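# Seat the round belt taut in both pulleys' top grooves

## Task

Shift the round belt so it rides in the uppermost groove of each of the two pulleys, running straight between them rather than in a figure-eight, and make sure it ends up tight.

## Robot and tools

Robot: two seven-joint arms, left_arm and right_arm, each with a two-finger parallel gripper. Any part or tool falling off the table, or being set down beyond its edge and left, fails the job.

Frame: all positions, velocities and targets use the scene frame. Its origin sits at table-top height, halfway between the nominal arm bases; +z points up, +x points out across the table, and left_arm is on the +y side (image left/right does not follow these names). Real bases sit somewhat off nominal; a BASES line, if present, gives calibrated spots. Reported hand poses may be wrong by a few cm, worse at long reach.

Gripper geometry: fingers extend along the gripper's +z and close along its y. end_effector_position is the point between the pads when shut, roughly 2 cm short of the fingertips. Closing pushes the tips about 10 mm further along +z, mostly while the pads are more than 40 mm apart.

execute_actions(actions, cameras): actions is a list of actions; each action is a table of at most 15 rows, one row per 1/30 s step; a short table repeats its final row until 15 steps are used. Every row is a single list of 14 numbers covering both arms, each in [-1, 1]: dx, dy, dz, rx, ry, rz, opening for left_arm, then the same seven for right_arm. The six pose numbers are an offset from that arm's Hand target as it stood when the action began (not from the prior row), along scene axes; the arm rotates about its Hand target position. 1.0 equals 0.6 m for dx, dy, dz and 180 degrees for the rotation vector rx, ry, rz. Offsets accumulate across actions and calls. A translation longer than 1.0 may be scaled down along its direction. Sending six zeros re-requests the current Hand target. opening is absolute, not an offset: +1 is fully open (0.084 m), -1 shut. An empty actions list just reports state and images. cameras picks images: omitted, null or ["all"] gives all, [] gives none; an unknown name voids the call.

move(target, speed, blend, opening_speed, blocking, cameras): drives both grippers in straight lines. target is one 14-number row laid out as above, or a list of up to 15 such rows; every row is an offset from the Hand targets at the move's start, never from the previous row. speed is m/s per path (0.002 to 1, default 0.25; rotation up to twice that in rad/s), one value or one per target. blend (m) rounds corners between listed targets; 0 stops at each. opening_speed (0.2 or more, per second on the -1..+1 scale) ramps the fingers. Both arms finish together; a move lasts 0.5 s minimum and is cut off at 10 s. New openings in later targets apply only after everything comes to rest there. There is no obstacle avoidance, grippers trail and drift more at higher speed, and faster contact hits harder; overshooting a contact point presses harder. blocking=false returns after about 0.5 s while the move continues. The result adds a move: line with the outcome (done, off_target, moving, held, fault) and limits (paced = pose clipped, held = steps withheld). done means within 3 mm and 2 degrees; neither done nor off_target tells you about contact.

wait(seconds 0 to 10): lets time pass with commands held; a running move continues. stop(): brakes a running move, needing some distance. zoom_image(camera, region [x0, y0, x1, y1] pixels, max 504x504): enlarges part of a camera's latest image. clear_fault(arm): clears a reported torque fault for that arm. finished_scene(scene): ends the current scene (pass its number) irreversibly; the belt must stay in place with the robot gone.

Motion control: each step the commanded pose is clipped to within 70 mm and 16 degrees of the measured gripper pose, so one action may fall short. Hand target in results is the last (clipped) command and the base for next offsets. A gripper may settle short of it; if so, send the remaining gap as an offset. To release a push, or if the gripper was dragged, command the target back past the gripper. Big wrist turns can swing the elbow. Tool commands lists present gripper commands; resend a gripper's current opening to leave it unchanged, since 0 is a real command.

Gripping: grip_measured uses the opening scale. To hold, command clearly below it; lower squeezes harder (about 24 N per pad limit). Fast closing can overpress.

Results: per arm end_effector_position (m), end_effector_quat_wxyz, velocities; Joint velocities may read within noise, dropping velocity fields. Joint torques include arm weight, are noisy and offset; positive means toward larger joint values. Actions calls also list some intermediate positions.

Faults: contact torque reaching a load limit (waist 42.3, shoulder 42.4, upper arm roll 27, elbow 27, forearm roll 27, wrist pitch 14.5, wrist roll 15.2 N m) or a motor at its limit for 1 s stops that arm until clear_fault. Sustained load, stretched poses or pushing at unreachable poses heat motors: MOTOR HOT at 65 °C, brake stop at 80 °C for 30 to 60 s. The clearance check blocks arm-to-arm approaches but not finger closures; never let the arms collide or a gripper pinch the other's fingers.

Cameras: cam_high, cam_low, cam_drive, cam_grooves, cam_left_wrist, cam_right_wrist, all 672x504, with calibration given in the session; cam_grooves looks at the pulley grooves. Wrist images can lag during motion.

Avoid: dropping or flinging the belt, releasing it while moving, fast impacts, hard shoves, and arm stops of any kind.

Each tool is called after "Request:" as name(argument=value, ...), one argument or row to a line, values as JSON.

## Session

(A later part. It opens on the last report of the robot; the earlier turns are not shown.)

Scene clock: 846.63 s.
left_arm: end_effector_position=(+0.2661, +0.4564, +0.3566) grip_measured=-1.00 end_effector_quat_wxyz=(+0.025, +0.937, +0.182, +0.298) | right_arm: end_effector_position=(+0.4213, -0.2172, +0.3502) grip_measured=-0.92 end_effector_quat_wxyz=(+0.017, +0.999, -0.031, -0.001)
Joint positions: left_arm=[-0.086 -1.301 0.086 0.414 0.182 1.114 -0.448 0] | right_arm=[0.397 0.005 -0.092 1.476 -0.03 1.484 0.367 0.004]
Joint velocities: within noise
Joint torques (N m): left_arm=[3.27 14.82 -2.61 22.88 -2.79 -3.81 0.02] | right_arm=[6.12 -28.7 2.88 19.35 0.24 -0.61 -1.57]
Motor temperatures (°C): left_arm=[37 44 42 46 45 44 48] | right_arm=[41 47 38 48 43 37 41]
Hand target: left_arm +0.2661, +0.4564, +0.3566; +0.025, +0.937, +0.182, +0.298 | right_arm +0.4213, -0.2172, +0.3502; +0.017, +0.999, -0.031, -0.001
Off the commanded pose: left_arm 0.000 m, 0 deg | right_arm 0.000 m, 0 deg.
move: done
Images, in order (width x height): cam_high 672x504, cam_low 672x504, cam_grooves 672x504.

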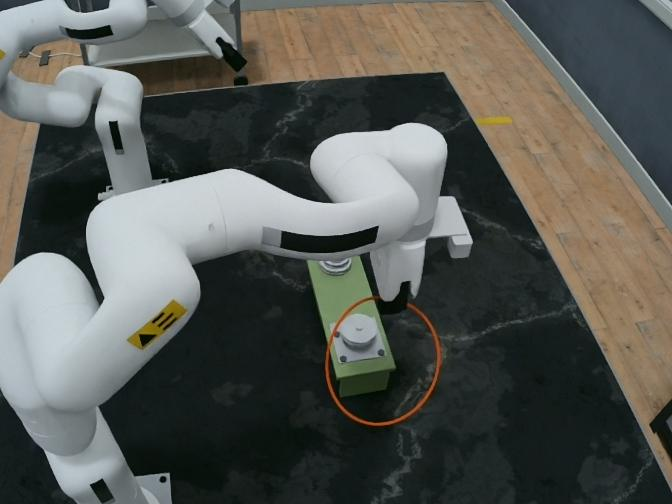

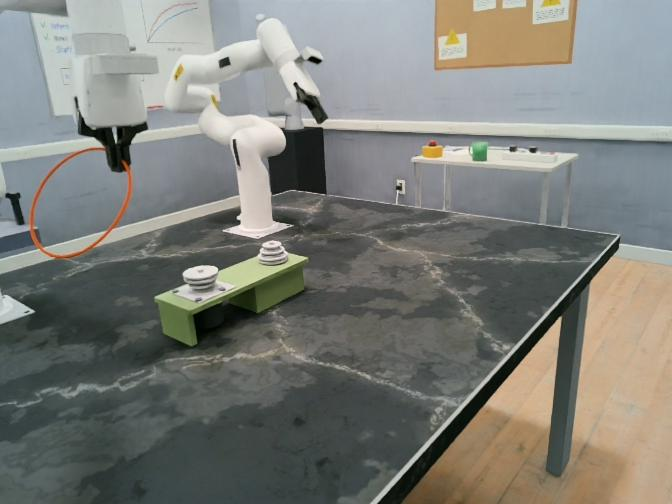

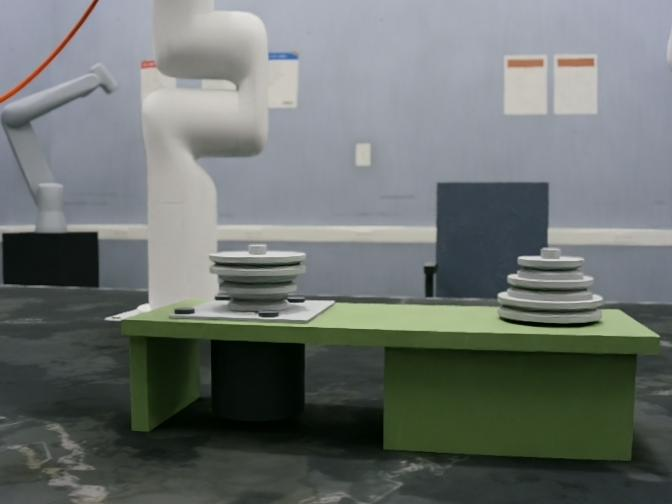

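Request:
move(
  target=[
    [0,0,0,0,0,0,-1,0.083,0.05,0.0,0,0,0,-1],
    [0,0,0,0,0,0,-1,0.083,0.085,-0.082,0,0,0,-1],
  ],
  speed=0.08,
  cameras=["cam_low","cam_grooves","cam_high","cam_drive"],
)

Request:
zoom_image(
  camera="cam_low",
  region=[60, 140, 300, 380],
)

Scene clock: 856.30 s.
left_arm: end_effector_position=(+0.2661, +0.4564, +0.3566) grip_measured=-1.00 end_effector_quat_wxyz=(+0.025, +0.937, +0.182, +0.298) | right_arm: end_effector_position=(+0.4711, -0.1662, +0.3011) grip_measured=-0.92 end_effector_quat_wxyz=(+0.017, +0.999, -0.031, -0.001)
Joint positions: left_arm=[-0.086 -1.301 0.086 0.414 0.182 1.114 -0.448 0] | right_arm=[0.427 0.221 -0.069 1.604 -0.015 1.398 0.422 0.004]
Joint velocities: within noise
Joint torques (N m): left_arm=[3.48 14.95 -2.66 22.81 -2.99 -3.89 0.14] | right_arm=[6.14 -20.7 2.39 12.98 -2.56 -3.66 1.65]
Motor temperatures (°C): left_arm=[37 44 42 46 45 44 48] | right_arm=[41 47 38 48 43 37 41]
Hand target: left_arm +0.2661, +0.4564, +0.3566; +0.025, +0.937, +0.182, +0.298 | right_arm +0.4711, -0.1662, +0.3010; +0.017, +0.999, -0.031, -0.001
Off the commanded pose: left_arm 0.000 m, 0 deg | right_arm 0.000 m, 0 deg.
move: done
Images, in order (width x height): cam_high 672x504, cam_low 672x504, cam_drive 672x504, cam_grooves 672x504.

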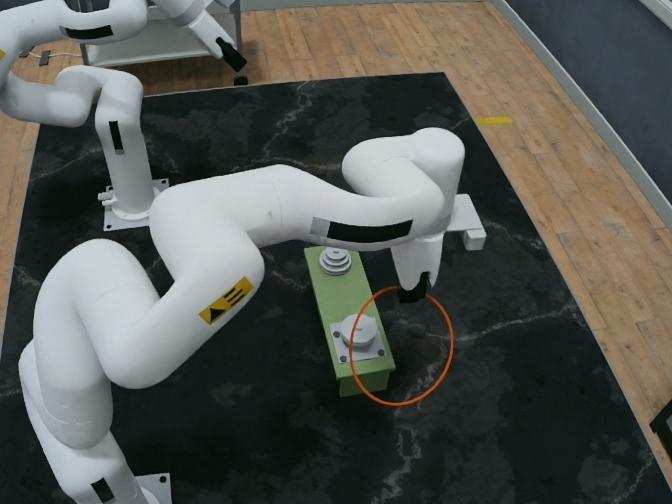

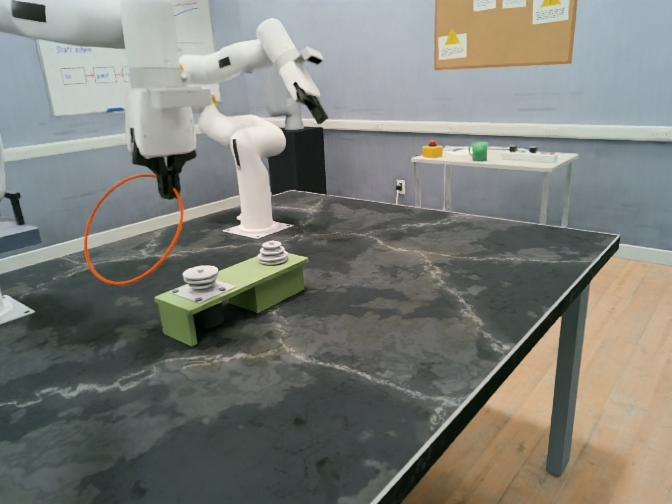

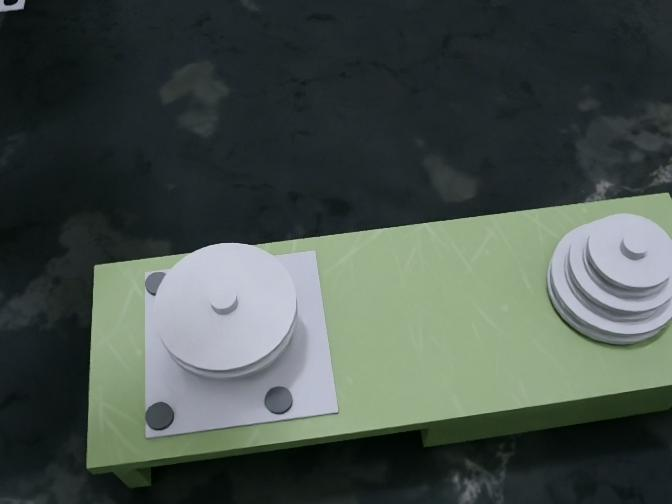

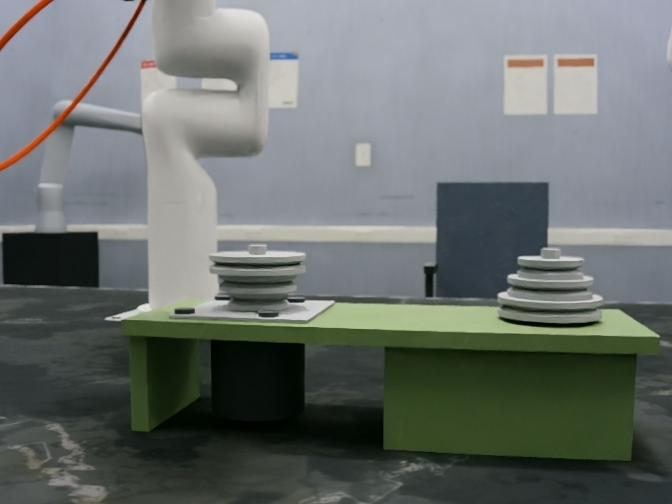

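Scaled by 2.100 from the camera's 672x504 image, which has a finer 960x720 frame.

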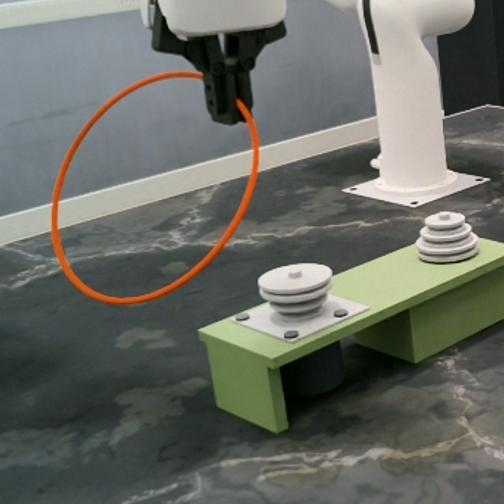

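Request:
move(
  target=[
    [0,0,0,0,0,0,-1,-0.035,0.175,0.0,0,0,0,-1],
    [0,0,0,0,0,0,-1,-0.035,0.175,-0.072,0,0,0,-1],
  ],
  speed=0.07,
  cameras=["cam_low","cam_grooves","cam_high","cam_drive"],
)

Request:
zoom_image(
  camera="cam_low",
  region=[60, 140, 300, 380],
)

Request:
zoom_image(
  camera="cam_grooves",
  region=[140, 180, 360, 340],
)

Scene clock: 870.67 s.
left_arm: end_effector_position=(+0.2661, +0.4564, +0.3566) grip_measured=-1.00 end_effector_quat_wxyz=(+0.025, +0.937, +0.182, +0.298) | right_arm: end_effector_position=(+0.4501, -0.0611, +0.2579) grip_measured=-0.92 end_effector_quat_wxyz=(+0.017, +0.999, -0.031, -0.001)
Joint positions: left_arm=[-0.086 -1.301 0.086 0.414 0.182 1.114 -0.448 0] | right_arm=[0.553 0.325 0.002 1.624 -0.028 1.32 0.62 0.004]
Joint velocities: within noise
Joint torques (N m): left_arm=[3.17 14.59 -2.45 23.14 -2.93 -3.86 0.03] | right_arm=[-0.18 -23.32 -1.68 13.14 -2.47 -3.61 1.53]
Motor temperatures (°C): left_arm=[37 44 42 46 45 44 48] | right_arm=[41 47 38 48 43 37 41]
Hand target: left_arm +0.2661, +0.4564, +0.3566; +0.025, +0.937, +0.182, +0.298 | right_arm +0.4501, -0.0612, +0.2578; +0.017, +0.999, -0.031, -0.001
Off the commanded pose: left_arm 0.000 m, 0 deg | right_arm 0.000 m, 0 deg.
move: done
Images, in order (width x height): cam_high 672x504, cam_low 672x504, cam_drive 672x504, cam_grooves 672x504.

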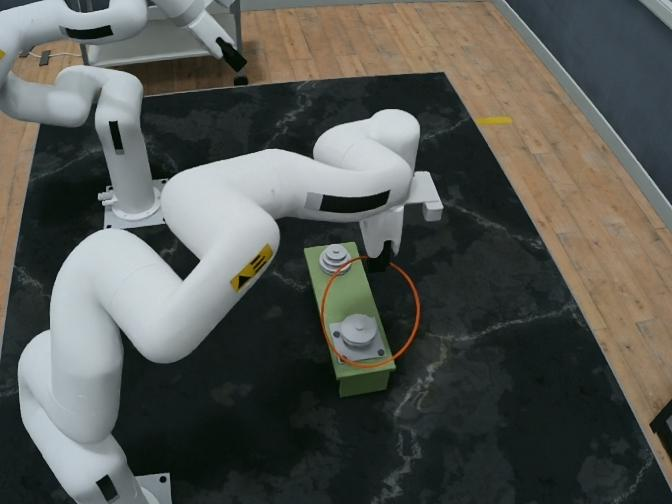

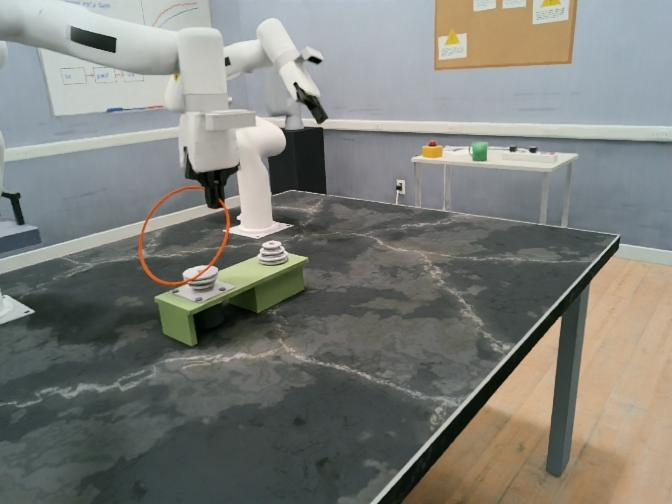

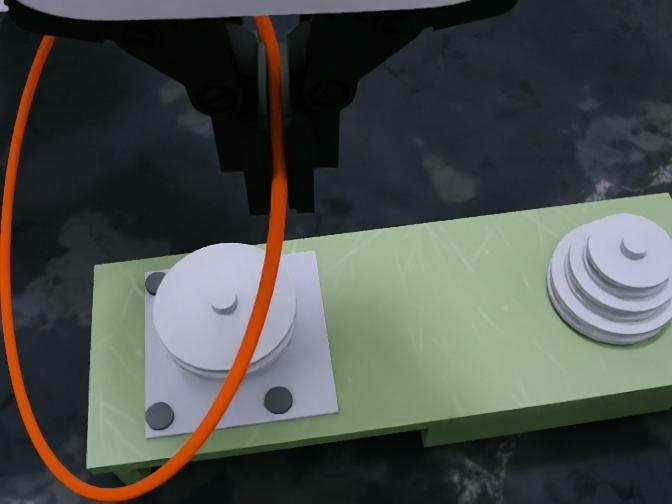

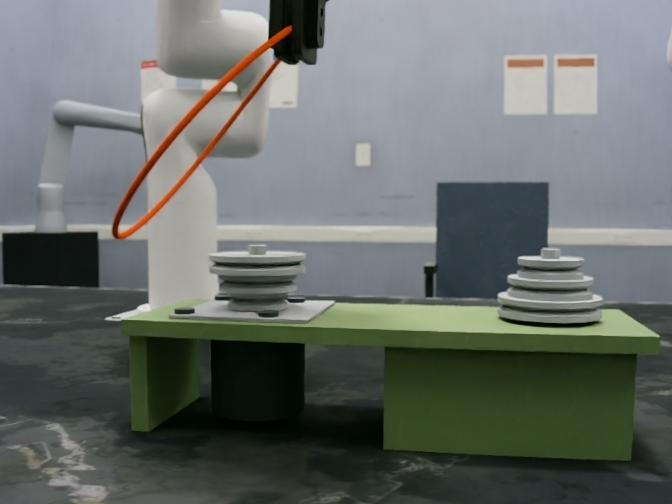

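Scaled by 2.100 from the camera's 672x504 image, which has a finer 960x720 frame.

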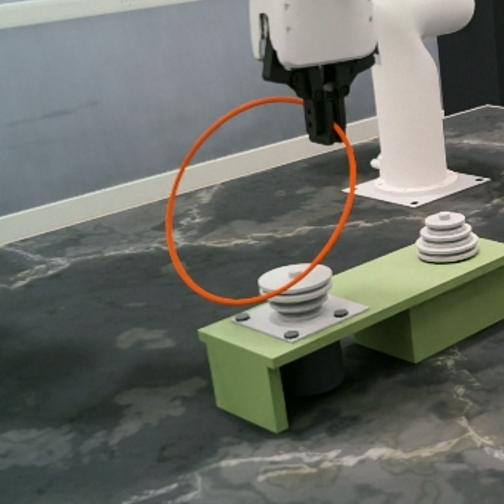

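Scaled by 2.291 from the camera's 672x504 image, which has a finer 960x720 frame.

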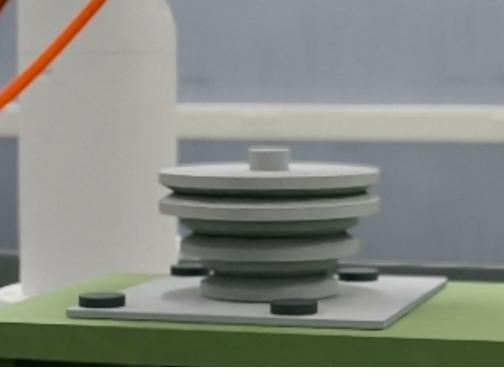

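Request:
execute_actions(
  actions=[],
)

Scene clock: 887.00 s.
left_arm: end_effector_position=(+0.2661, +0.4564, +0.3566) grip_measured=-1.00 end_effector_quat_wxyz=(+0.025, +0.937, +0.182, +0.298) | right_arm: end_effector_position=(+0.4501, -0.0612, +0.2578) grip_measured=-0.92 end_effector_quat_wxyz=(+0.017, +0.999, -0.031, -0.001)
Joint positions: left_arm=[-0.086 -1.301 0.086 0.414 0.182 1.114 -0.448 0] | right_arm=[0.553 0.325 0.002 1.624 -0.028 1.32 0.62 0.004]
Joint velocities: within noise
Joint torques (N m): left_arm=[3.37 14.9 -2.6 23.05 -2.8 -3.89 0.08] | right_arm=[-4.75 -24.17 -2.88 15.24 -0.04 -2.59 1.08]
Motor temperatures (°C): left_arm=[37 44 42 46 45 44 48] | right_arm=[41 47 38 47 43 37 41]
Hand target: left_arm +0.2661, +0.4564, +0.3566; +0.025, +0.937, +0.182, +0.298 | right_arm +0.4501, -0.0612, +0.2578; +0.017, +0.999, -0.031, -0.001
Tool commands: left_gripper/opening=-1.0 right_gripper/opening=-1.0
Off the commanded pose: left_arm 0.000 m, 0 deg | right_arm 0.000 m, 0 deg.
camera_calibration:
cam_left_wrist: T_world_to_cam=[[0.313296, -0.938889, 0.142596, 0.325205], [-0.758881, -0.337791, -0.556774, 0.621563], [0.570917, 0.066222, -0.818333, 0.242714], [0, 0, 0, 1]] pos_world=[0.231237, 0.499217, 0.498318]
cam_right_wrist: T_world_to_cam=[[-0.0608975, -0.997495, 0.0359937, -0.00774581], [-0.998142, 0.0609338, -0.0000892441, 0.518498], [-0.00210421, -0.0359323, -0.999352, 0.388101], [0, 0, 0, 1]] pos_world=[0.51788, -0.0253751, 0.388175]

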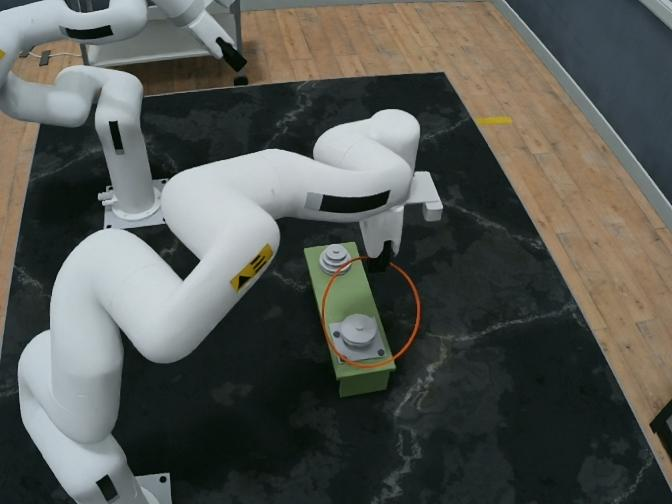

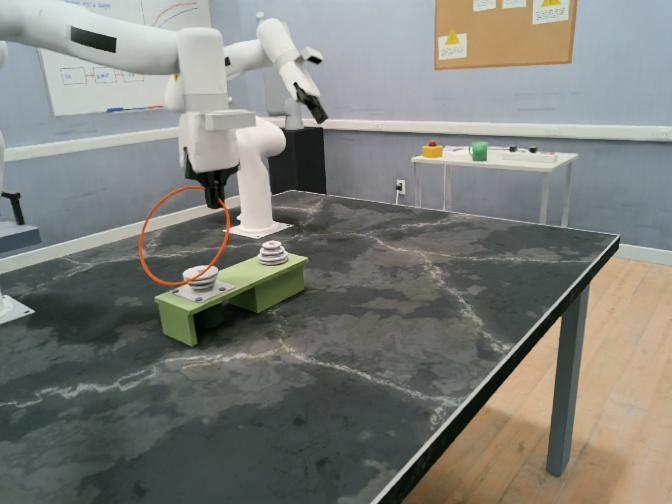

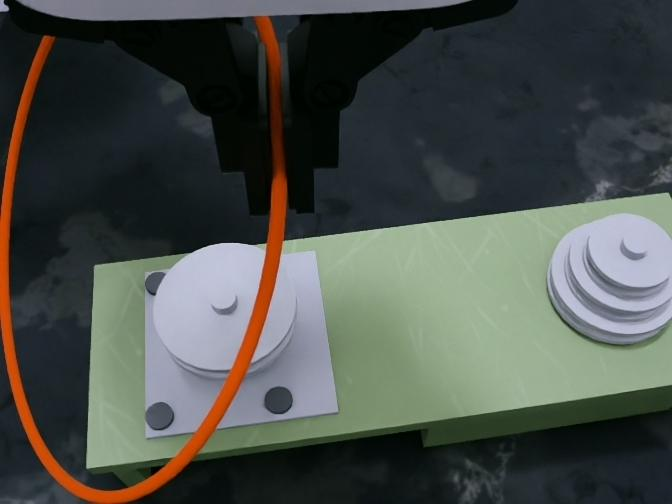

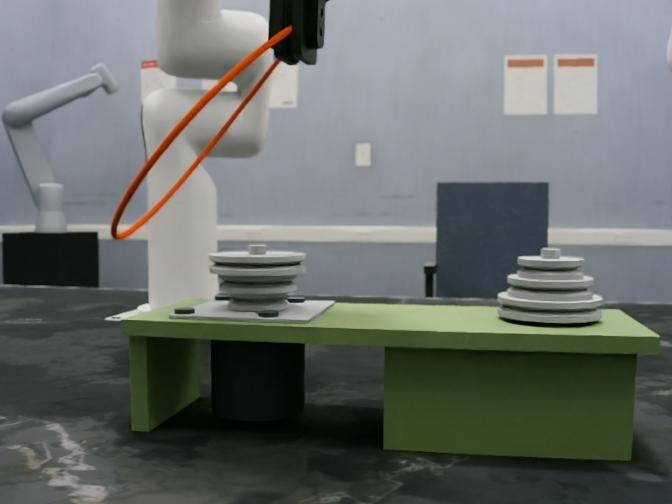

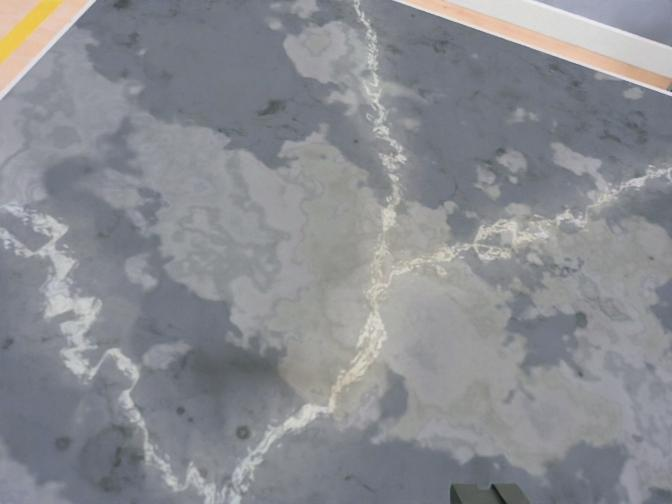

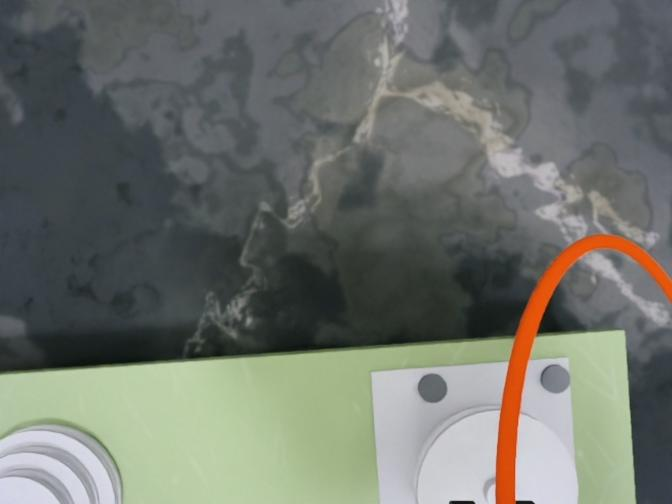

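Request:
move(
  target=[0,0,0,0,0,0,-1,-0.025,0.02,-0.033,0,0,0,-1],
  speed=0.08,
  cameras=["cam_high","cam_drive","cam_grooves"],
)

Request:
zoom_image(
  camera="cam_grooves",
  region=[100, 180, 340, 330],
)

Scene clock: 899.17 s.
left_arm: end_effector_position=(+0.2661, +0.4564, +0.3566) grip_measured=-1.00 end_effector_quat_wxyz=(+0.025, +0.937, +0.182, +0.298) | right_arm: end_effector_position=(+0.4352, -0.0492, +0.2380) grip_measured=-0.92 end_effector_quat_wxyz=(+0.017, +0.999, -0.031, -0.001)
Joint positions: left_arm=[-0.086 -1.301 0.086 0.414 0.182 1.114 -0.448 0] | right_arm=[0.575 0.308 0.013 1.544 -0.031 1.257 0.656 0.004]
Joint velocities: within noise
Joint torques (N m): left_arm=[3.25 14.69 -2.5 23.2 -3.01 -3.89 0] | right_arm=[6.25 -37.96 2.85 12.86 -2.43 -3.58 1.68]
Motor temperatures (°C): left_arm=[37 44 42 46 45 44 48] | right_arm=[41 47 38 47 43 37 41]
Hand target: left_arm +0.2661, +0.4564, +0.3566; +0.025, +0.937, +0.182, +0.298 | right_arm +0.4351, -0.0492, +0.2380; +0.017, +0.999, -0.031, -0.001
Off the commanded pose: left_arm 0.000 m, 0 deg | right_arm 0.000 m, 0 deg.
move: done
Images, in order (width x height): cam_high 672x504, cam_drive 672x504, cam_grooves 672x504.

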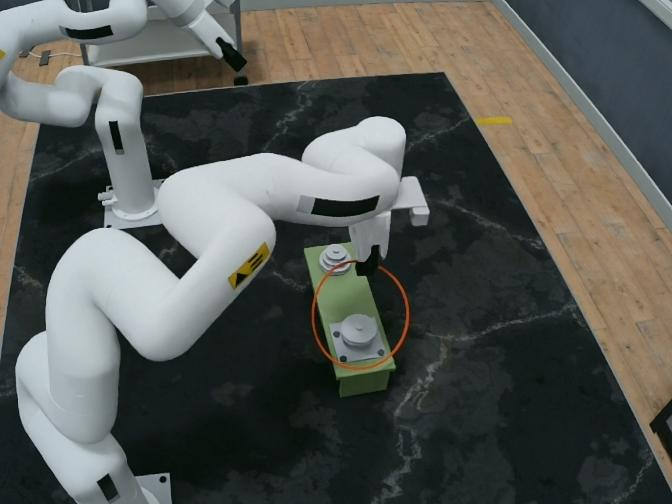

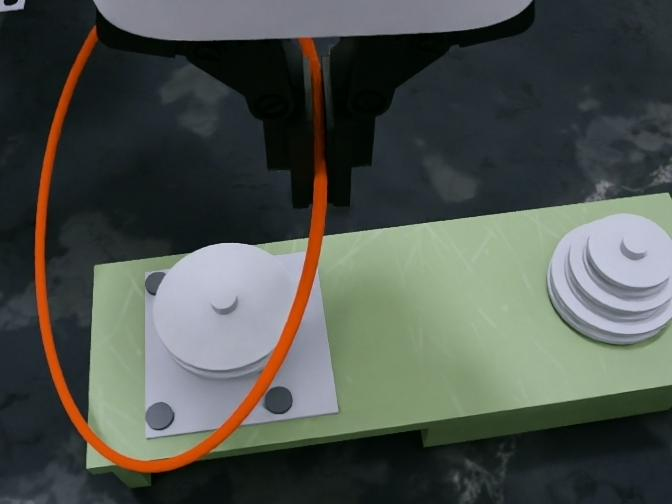

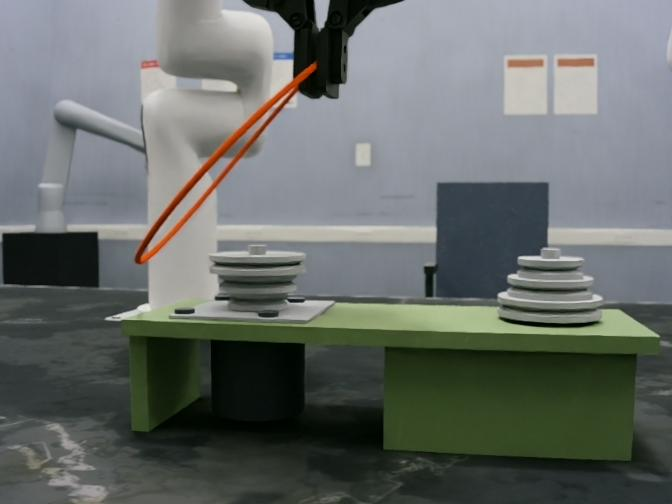

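Scaled by 2.100 from the camera's 672x504 image, which has a finer 960x720 frame.

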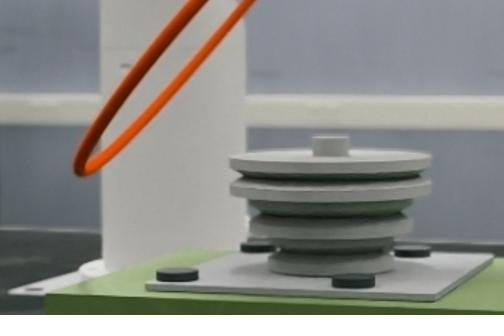

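Request:
move(
  target=[0,0,0,0,0,0,-1,0.005,0.067,-0.008,0,0,0,-1],
  speed=0.06,
  cameras=["cam_drive","cam_grooves"],
)

Request:
zoom_image(
  camera="cam_grooves",
  region=[100, 180, 340, 330],
)

Scene clock: 903.23 s.
left_arm: end_effector_position=(+0.2661, +0.4564, +0.3566) grip_measured=-1.00 end_effector_quat_wxyz=(+0.025, +0.937, +0.182, +0.298) | right_arm: end_effector_position=(+0.4381, -0.0090, +0.2332) grip_measured=-0.92 end_effector_quat_wxyz=(+0.017, +0.999, -0.031, -0.001)
Joint positions: left_arm=[-0.086 -1.301 0.086 0.414 0.182 1.114 -0.448 0] | right_arm=[0.616 0.404 0.031 1.668 -0.038 1.287 0.714 0.004]
Joint velocities: within noise
Joint torques (N m): left_arm=[3.16 14.71 -2.47 23.17 -2.74 -3.8 0.05] | right_arm=[6.14 -24.76 2.96 19.71 -2.23 -0.7 1.57]
Motor temperatures (°C): left_arm=[37 44 42 47 45 44 48] | right_arm=[41 47 38 47 43 37 41]
Hand target: left_arm +0.2661, +0.4564, +0.3566; +0.025, +0.937, +0.182, +0.298 | right_arm +0.4381, -0.0090, +0.2332; +0.017, +0.999, -0.031, -0.001
Off the commanded pose: left_arm 0.000 m, 0 deg | right_arm 0.000 m, 0 deg.
move: done
Images, in order (width x height): cam_drive 672x504, cam_grooves 672x504.

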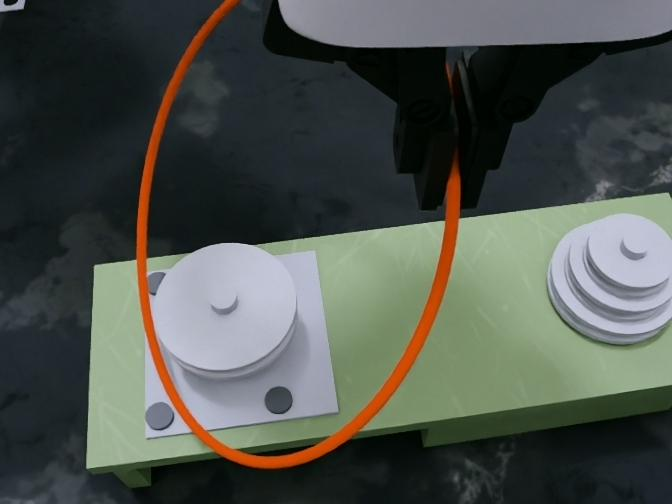

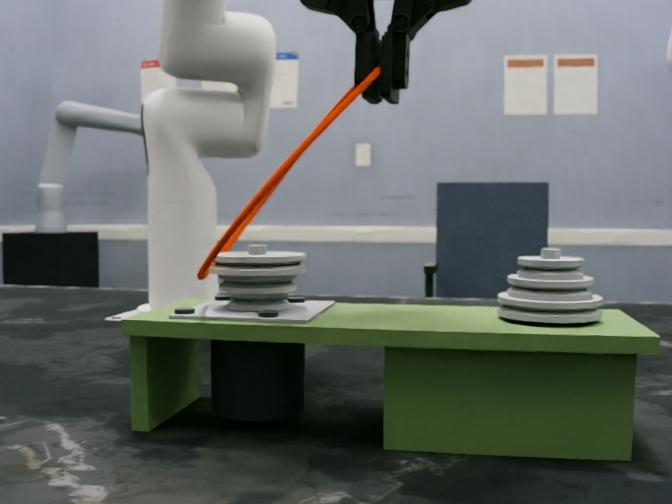

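Scaled by 2.100 from the camera's 672x504 image, which has a finer 960x720 frame.

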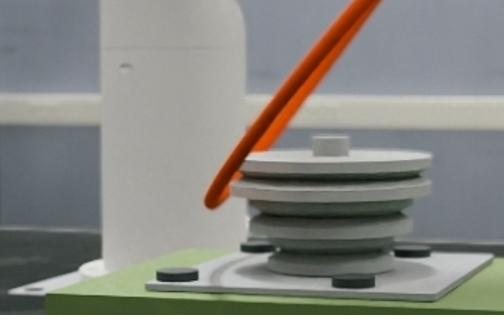

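Request:
move(
  target=[
    [0,0,0,0,0,0,-1,0,0.0,0.013,0,0,0,-1],
    [0,0,0,0,0,0,-1,0,0.033,0.005,0,0,0,-1],
  ],
  speed=0.04,
  cameras=["cam_drive","cam_grooves"],
)

Request:
zoom_image(
  camera="cam_grooves",
  region=[100, 180, 340, 330],
)

Scene clock: 907.67 s.
left_arm: end_effector_position=(+0.2661, +0.4564, +0.3566) grip_measured=-1.00 end_effector_quat_wxyz=(+0.025, +0.937, +0.182, +0.298) | right_arm: end_effector_position=(+0.4381, +0.0108, +0.2362) grip_measured=-0.92 end_effector_quat_wxyz=(+0.017, +0.999, -0.031, -0.001)
Joint positions: left_arm=[-0.086 -1.301 0.086 0.414 0.182 1.114 -0.448 0] | right_arm=[0.638 0.45 0.038 1.745 -0.042 1.318 0.742 0.004]
Joint velocities: within noise
Joint torques (N m): left_arm=[3.32 14.96 -2.48 23.14 -2.91 -3.75 0.1] | right_arm=[6.27 -25.83 2.85 19.53 -2.36 -0.71 1.66]
Motor temperatures (°C): left_arm=[37 44 42 47 45 44 48] | right_arm=[41 47 38 48 43 37 41]
Hand target: left_arm +0.2661, +0.4564, +0.3566; +0.025, +0.937, +0.182, +0.298 | right_arm +0.4381, +0.0108, +0.2362; +0.017, +0.999, -0.031, -0.001
Off the commanded pose: left_arm 0.000 m, 0 deg | right_arm 0.000 m, 0 deg.
move: done
Images, in order (width x height): cam_drive 672x504, cam_grooves 672x504.

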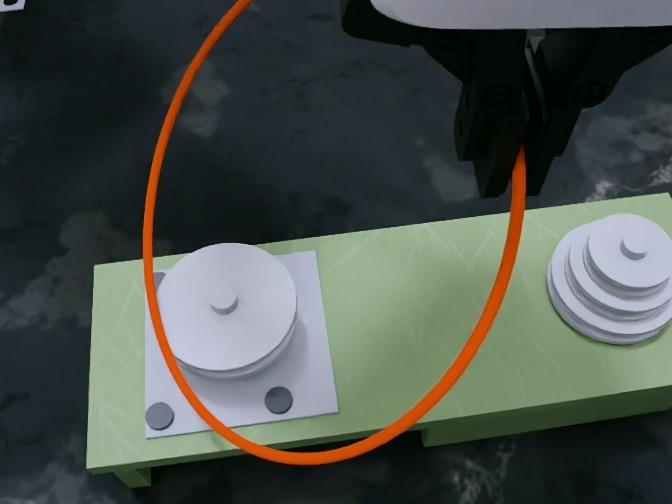

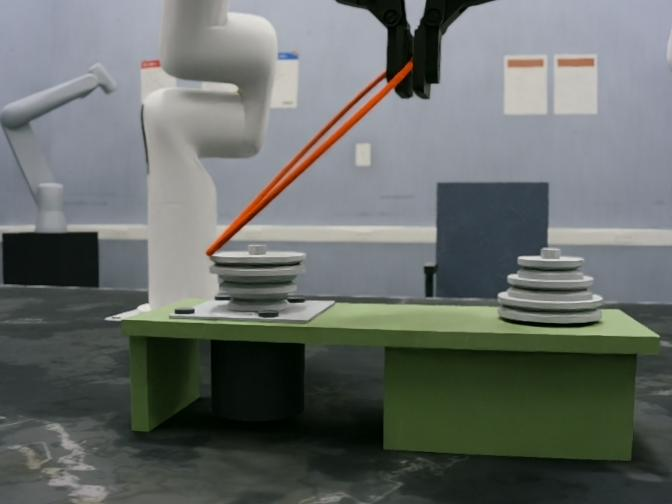

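Scaled by 2.100 from the camera's 672x504 image, which has a finer 960x720 frame.

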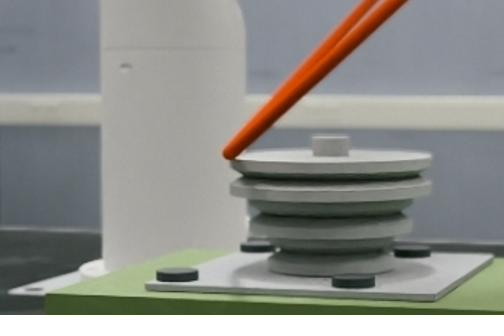

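Request:
move(
  target=[
    [0,0,0,0,0,0,-1,0,-0.02,0,0,0,0,-1],
    [0,0,0,0,0,0,-1,0,-0.017,-0.013,0,0,0,-1],
  ],
  speed=0.04,
  cameras=["cam_drive","cam_grooves"],
)

Request:
zoom_image(
  camera="cam_grooves",
  region=[100, 180, 340, 330],
)

Scene clock: 911.67 s.
left_arm: end_effector_position=(+0.2661, +0.4564, +0.3566) grip_measured=-1.00 end_effector_quat_wxyz=(+0.025, +0.937, +0.182, +0.298) | right_arm: end_effector_position=(+0.4382, +0.0005, +0.2285) grip_measured=-0.92 end_effector_quat_wxyz=(+0.017, +0.999, -0.031, -0.001)
Joint positions: left_arm=[-0.086 -1.301 0.086 0.414 0.182 1.114 -0.448 0] | right_arm=[0.626 0.428 0.034 1.69 -0.04 1.285 0.729 0.004]
Joint velocities: within noise
Joint torques (N m): left_arm=[3.55 14.49 -2.63 23.04 -3.02 -3.9 -0.02] | right_arm=[5.8 -25.66 2.47 12.96 -2.58 -3.76 1.56]
Motor temperatures (°C): left_arm=[37 44 42 47 45 44 48] | right_arm=[41 47 38 48 43 37 41]
Hand target: left_arm +0.2661, +0.4564, +0.3566; +0.025, +0.937, +0.182, +0.298 | right_arm +0.4381, +0.0006, +0.2284; +0.017, +0.999, -0.031, -0.001
Off the commanded pose: left_arm 0.000 m, 0 deg | right_arm 0.000 m, 0 deg.
move: done
Images, in order (width x height): cam_drive 672x504, cam_grooves 672x504.

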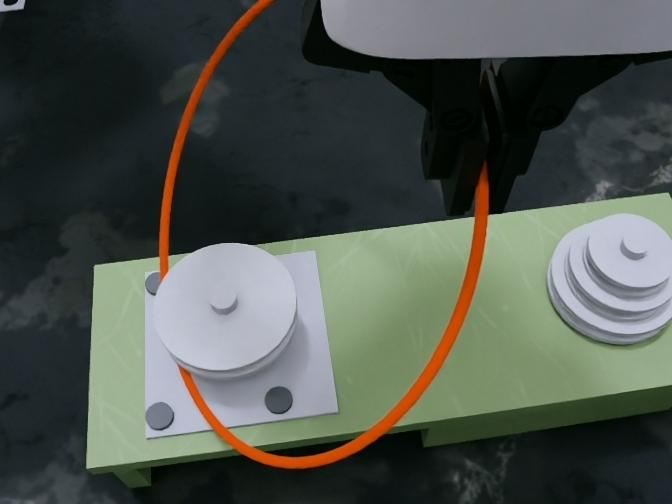

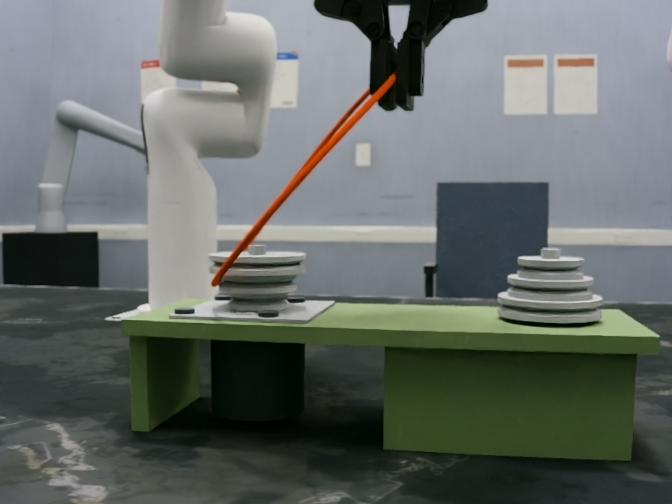

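Scaled by 2.100 from the camera's 672x504 image, which has a finer 960x720 frame.

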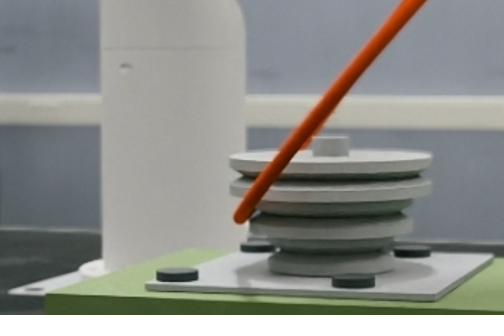

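Request:
move(
  target=[
    [0,0,0,0,0,0,-1,0,-0.025,0,0,0,0,-1],
    [0,0,0,0,0,0,-1,0,-0.02,0.016,0,0,0,-1],
  ],
  speed=0.03,
  cameras=["cam_grooves"],
)

Request:
zoom_image(
  camera="cam_grooves",
  region=[100, 180, 340, 330],
)

Scene clock: 915.97 s.
left_arm: end_effector_position=(+0.2661, +0.4564, +0.3566) grip_measured=-1.00 end_effector_quat_wxyz=(+0.025, +0.937, +0.182, +0.298) | right_arm: end_effector_position=(+0.4381, -0.0114, +0.2380) grip_measured=-0.92 end_effector_quat_wxyz=(+0.017, +0.999, -0.031, -0.001)
Joint positions: left_arm=[-0.086 -1.301 0.086 0.414 0.182 1.114 -0.448 0] | right_arm=[0.613 0.397 0.03 1.672 -0.038 1.297 0.711 0.004]
Joint velocities: within noise
Joint torques (N m): left_arm=[3.38 14.87 -2.5 23.46 -2.94 -3.87 0.15] | right_arm=[6.33 -24.75 2.55 19.73 -0.85 -0.63 1.59]
Motor temperatures (°C): left_arm=[37 44 42 47 45 44 48] | right_arm=[41 47 38 48 43 37 41]
Hand target: left_arm +0.2661, +0.4564, +0.3566; +0.025, +0.937, +0.182, +0.298 | right_arm +0.4381, -0.0114, +0.2380; +0.017, +0.999, -0.031, -0.001
Off the commanded pose: left_arm 0.000 m, 0 deg | right_arm 0.000 m, 0 deg.
move: done
Images, in order (width x height): cam_grooves 672x504.

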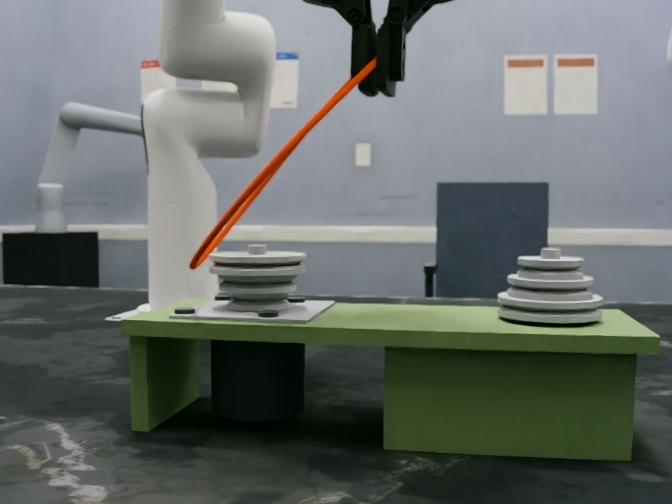

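Scaled by 2.100 from the camera's 672x504 image, which has a finer 960x720 frame.

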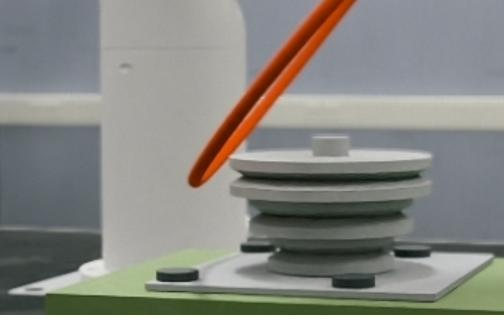

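Request:
move(
  target=[0,0,0,0,0,0,-1,0,0.025,0.0015,0,0,0,-1],
  speed=0.03,
  cameras=["cam_grooves"],
)

Request:
zoom_image(
  camera="cam_grooves",
  region=[100, 180, 340, 330],
)

Scene clock: 920.40 s.
left_arm: end_effector_position=(+0.2661, +0.4564, +0.3566) grip_measured=-1.00 end_effector_quat_wxyz=(+0.025, +0.937, +0.182, +0.298) | right_arm: end_effector_position=(+0.4381, +0.0036, +0.2389) grip_measured=-0.92 end_effector_quat_wxyz=(+0.017, +0.999, -0.031, -0.001)
Joint positions: left_arm=[-0.086 -1.301 0.086 0.414 0.182 1.114 -0.448 0] | right_arm=[0.63 0.432 0.036 1.726 -0.04 1.317 0.732 0.004]
Joint velocities: within noise
Joint torques (N m): left_arm=[3.5 14.33 -2.5 23.12 -2.76 -3.9 0.08] | right_arm=[6.42 -25.76 2.89 19.42 -2.49 -0.67 1.44]
Motor temperatures (°C): left_arm=[37 44 42 47 45 44 48] | right_arm=[41 47 38 48 43 37 41]
Hand target: left_arm +0.2661, +0.4564, +0.3566; +0.025, +0.937, +0.182, +0.298 | right_arm +0.4381, +0.0036, +0.2389; +0.017, +0.999, -0.031, -0.001
Off the commanded pose: left_arm 0.000 m, 0 deg | right_arm 0.000 m, 0 deg.
move: done
Images, in order (width x height): cam_grooves 672x504.

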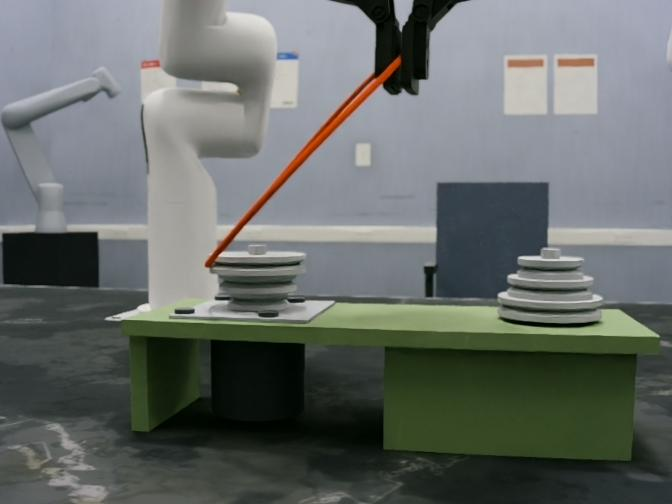

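Scaled by 2.100 from the camera's 672x504 image, which has a finer 960x720 frame.

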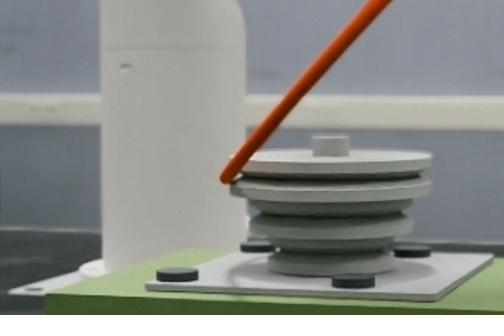

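Request:
move(
  target=[
    [0,0,0,0,0,0,-1,0,0.020,-0.005,0,0,0,-1],
    [0,0,0,0,0,0,-1,0,0.05,-0.03,0,0,0,-1],
  ],
  speed=0.03,
  cameras=["cam_grooves"],
)

Request:
zoom_image(
  camera="cam_grooves",
  region=[100, 180, 340, 330],
)

Scene clock: 926.50 s.
left_arm: end_effector_position=(+0.2661, +0.4564, +0.3566) grip_measured=-1.00 end_effector_quat_wxyz=(+0.025, +0.937, +0.182, +0.298) | right_arm: end_effector_position=(+0.4381, +0.0336, +0.2209) grip_measured=-0.92 end_effector_quat_wxyz=(+0.017, +0.999, -0.031, -0.001)
Joint positions: left_arm=[-0.086 -1.301 0.086 0.414 0.182 1.114 -0.448 0] | right_arm=[0.663 0.512 0.045 1.795 -0.047 1.308 0.775 0.004]
Joint velocities: within noise
Joint torques (N m): left_arm=[3.08 14.6 -2.64 23.39 -3 -3.83 0.03] | right_arm=[6.11 -26.94 3.09 19.68 -2.33 -3.67 1.49]
Motor temperatures (°C): left_arm=[37 44 42 47 45 44 48] | right_arm=[41 47 38 48 43 37 41]
Hand target: left_arm +0.2661, +0.4564, +0.3566; +0.025, +0.937, +0.182, +0.298 | right_arm +0.4381, +0.0336, +0.2209; +0.017, +0.999, -0.031, -0.001
Off the commanded pose: left_arm 0.000 m, 0 deg | right_arm 0.000 m, 0 deg.
move: done
Images, in order (width x height): cam_grooves 672x504.

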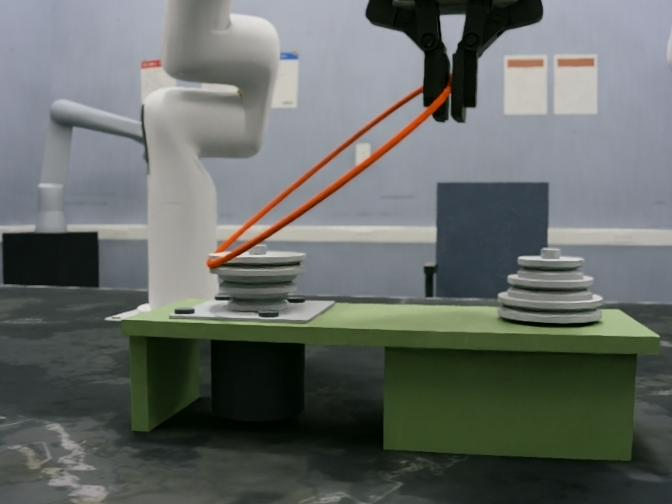

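Scaled by 2.100 from the camera's 672x504 image, which has a finer 960x720 frame.

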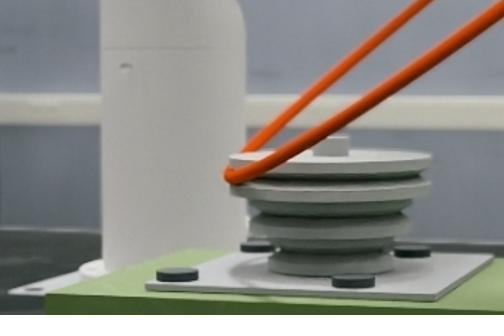

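Request:
move(
  target=[
    [0,0,0,0,0,0,-1,0.008,0.04,-0.045,0,0,0,-1],
    [0,0,0,0,0,0,-1,0.012,0.068,-0.1,0,0,0,-1],
  ],
  speed=0.03,
  cameras=["cam_grooves","cam_drive"],
)

Request:
zoom_image(
  camera="cam_grooves",
  region=[100, 180, 340, 330],
)

Scene clock: 932.10 s.
left_arm: end_effector_position=(+0.2661, +0.4564, +0.3566) grip_measured=-1.00 end_effector_quat_wxyz=(+0.025, +0.937, +0.182, +0.298) | right_arm: end_effector_position=(+0.4453, +0.0744, +0.1610) grip_measured=-0.92 end_effector_quat_wxyz=(+0.017, +0.999, -0.031, -0.001)
Joint positions: left_arm=[-0.086 -1.301 0.086 0.414 0.182 1.114 -0.448 0] | right_arm=[0.703 0.676 0.051 1.884 -0.057 1.234 0.822 0.004]
Joint velocities: within noise
Joint torques (N m): left_arm=[3.25 14.48 -2.5 23.43 -2.77 -3.82 0.01] | right_arm=[6.14 -29.96 3.06 19.63 -2.18 -3.72 1.52]
Motor temperatures (°C): left_arm=[37 44 42 47 45 44 48] | right_arm=[41 47 38 48 43 37 41]
Hand target: left_arm +0.2661, +0.4564, +0.3566; +0.025, +0.937, +0.182, +0.298 | right_arm +0.4453, +0.0744, +0.1609; +0.017, +0.999, -0.031, -0.001
Off the commanded pose: left_arm 0.000 m, 0 deg | right_arm 0.000 m, 0 deg.
move: done
Images, in order (width x height): cam_drive 672x504, cam_grooves 672x504.

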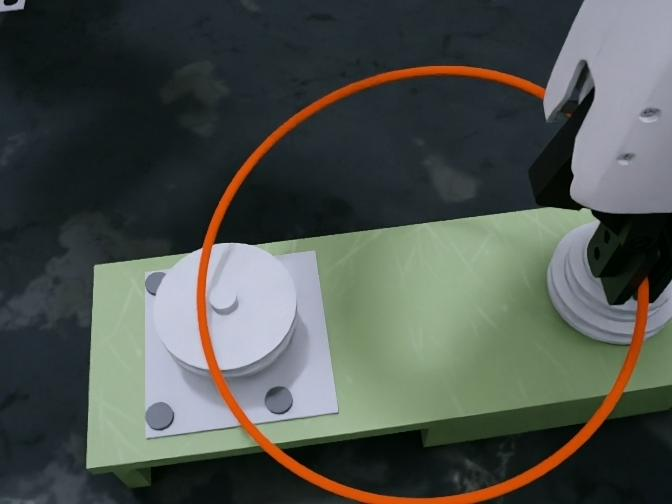

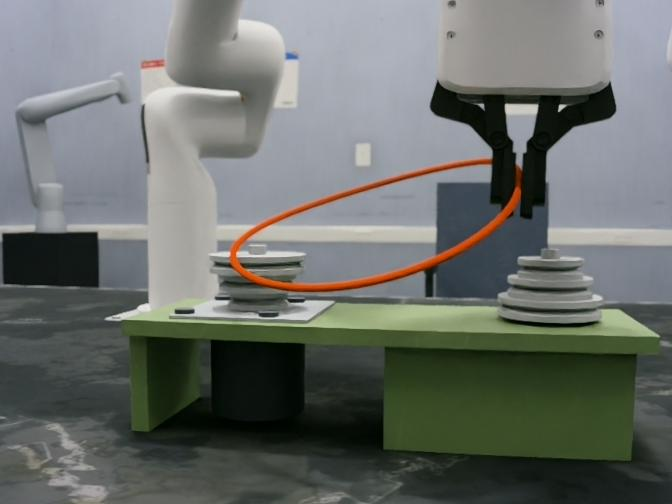

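Scaled by 2.100 from the camera's 672x504 image, which has a finer 960x720 frame.

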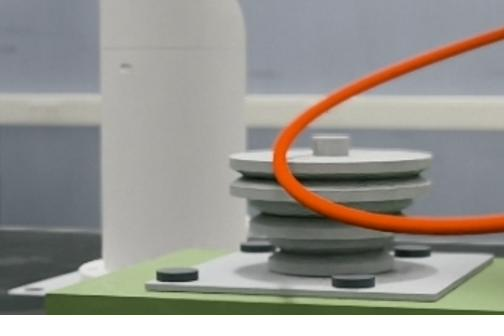

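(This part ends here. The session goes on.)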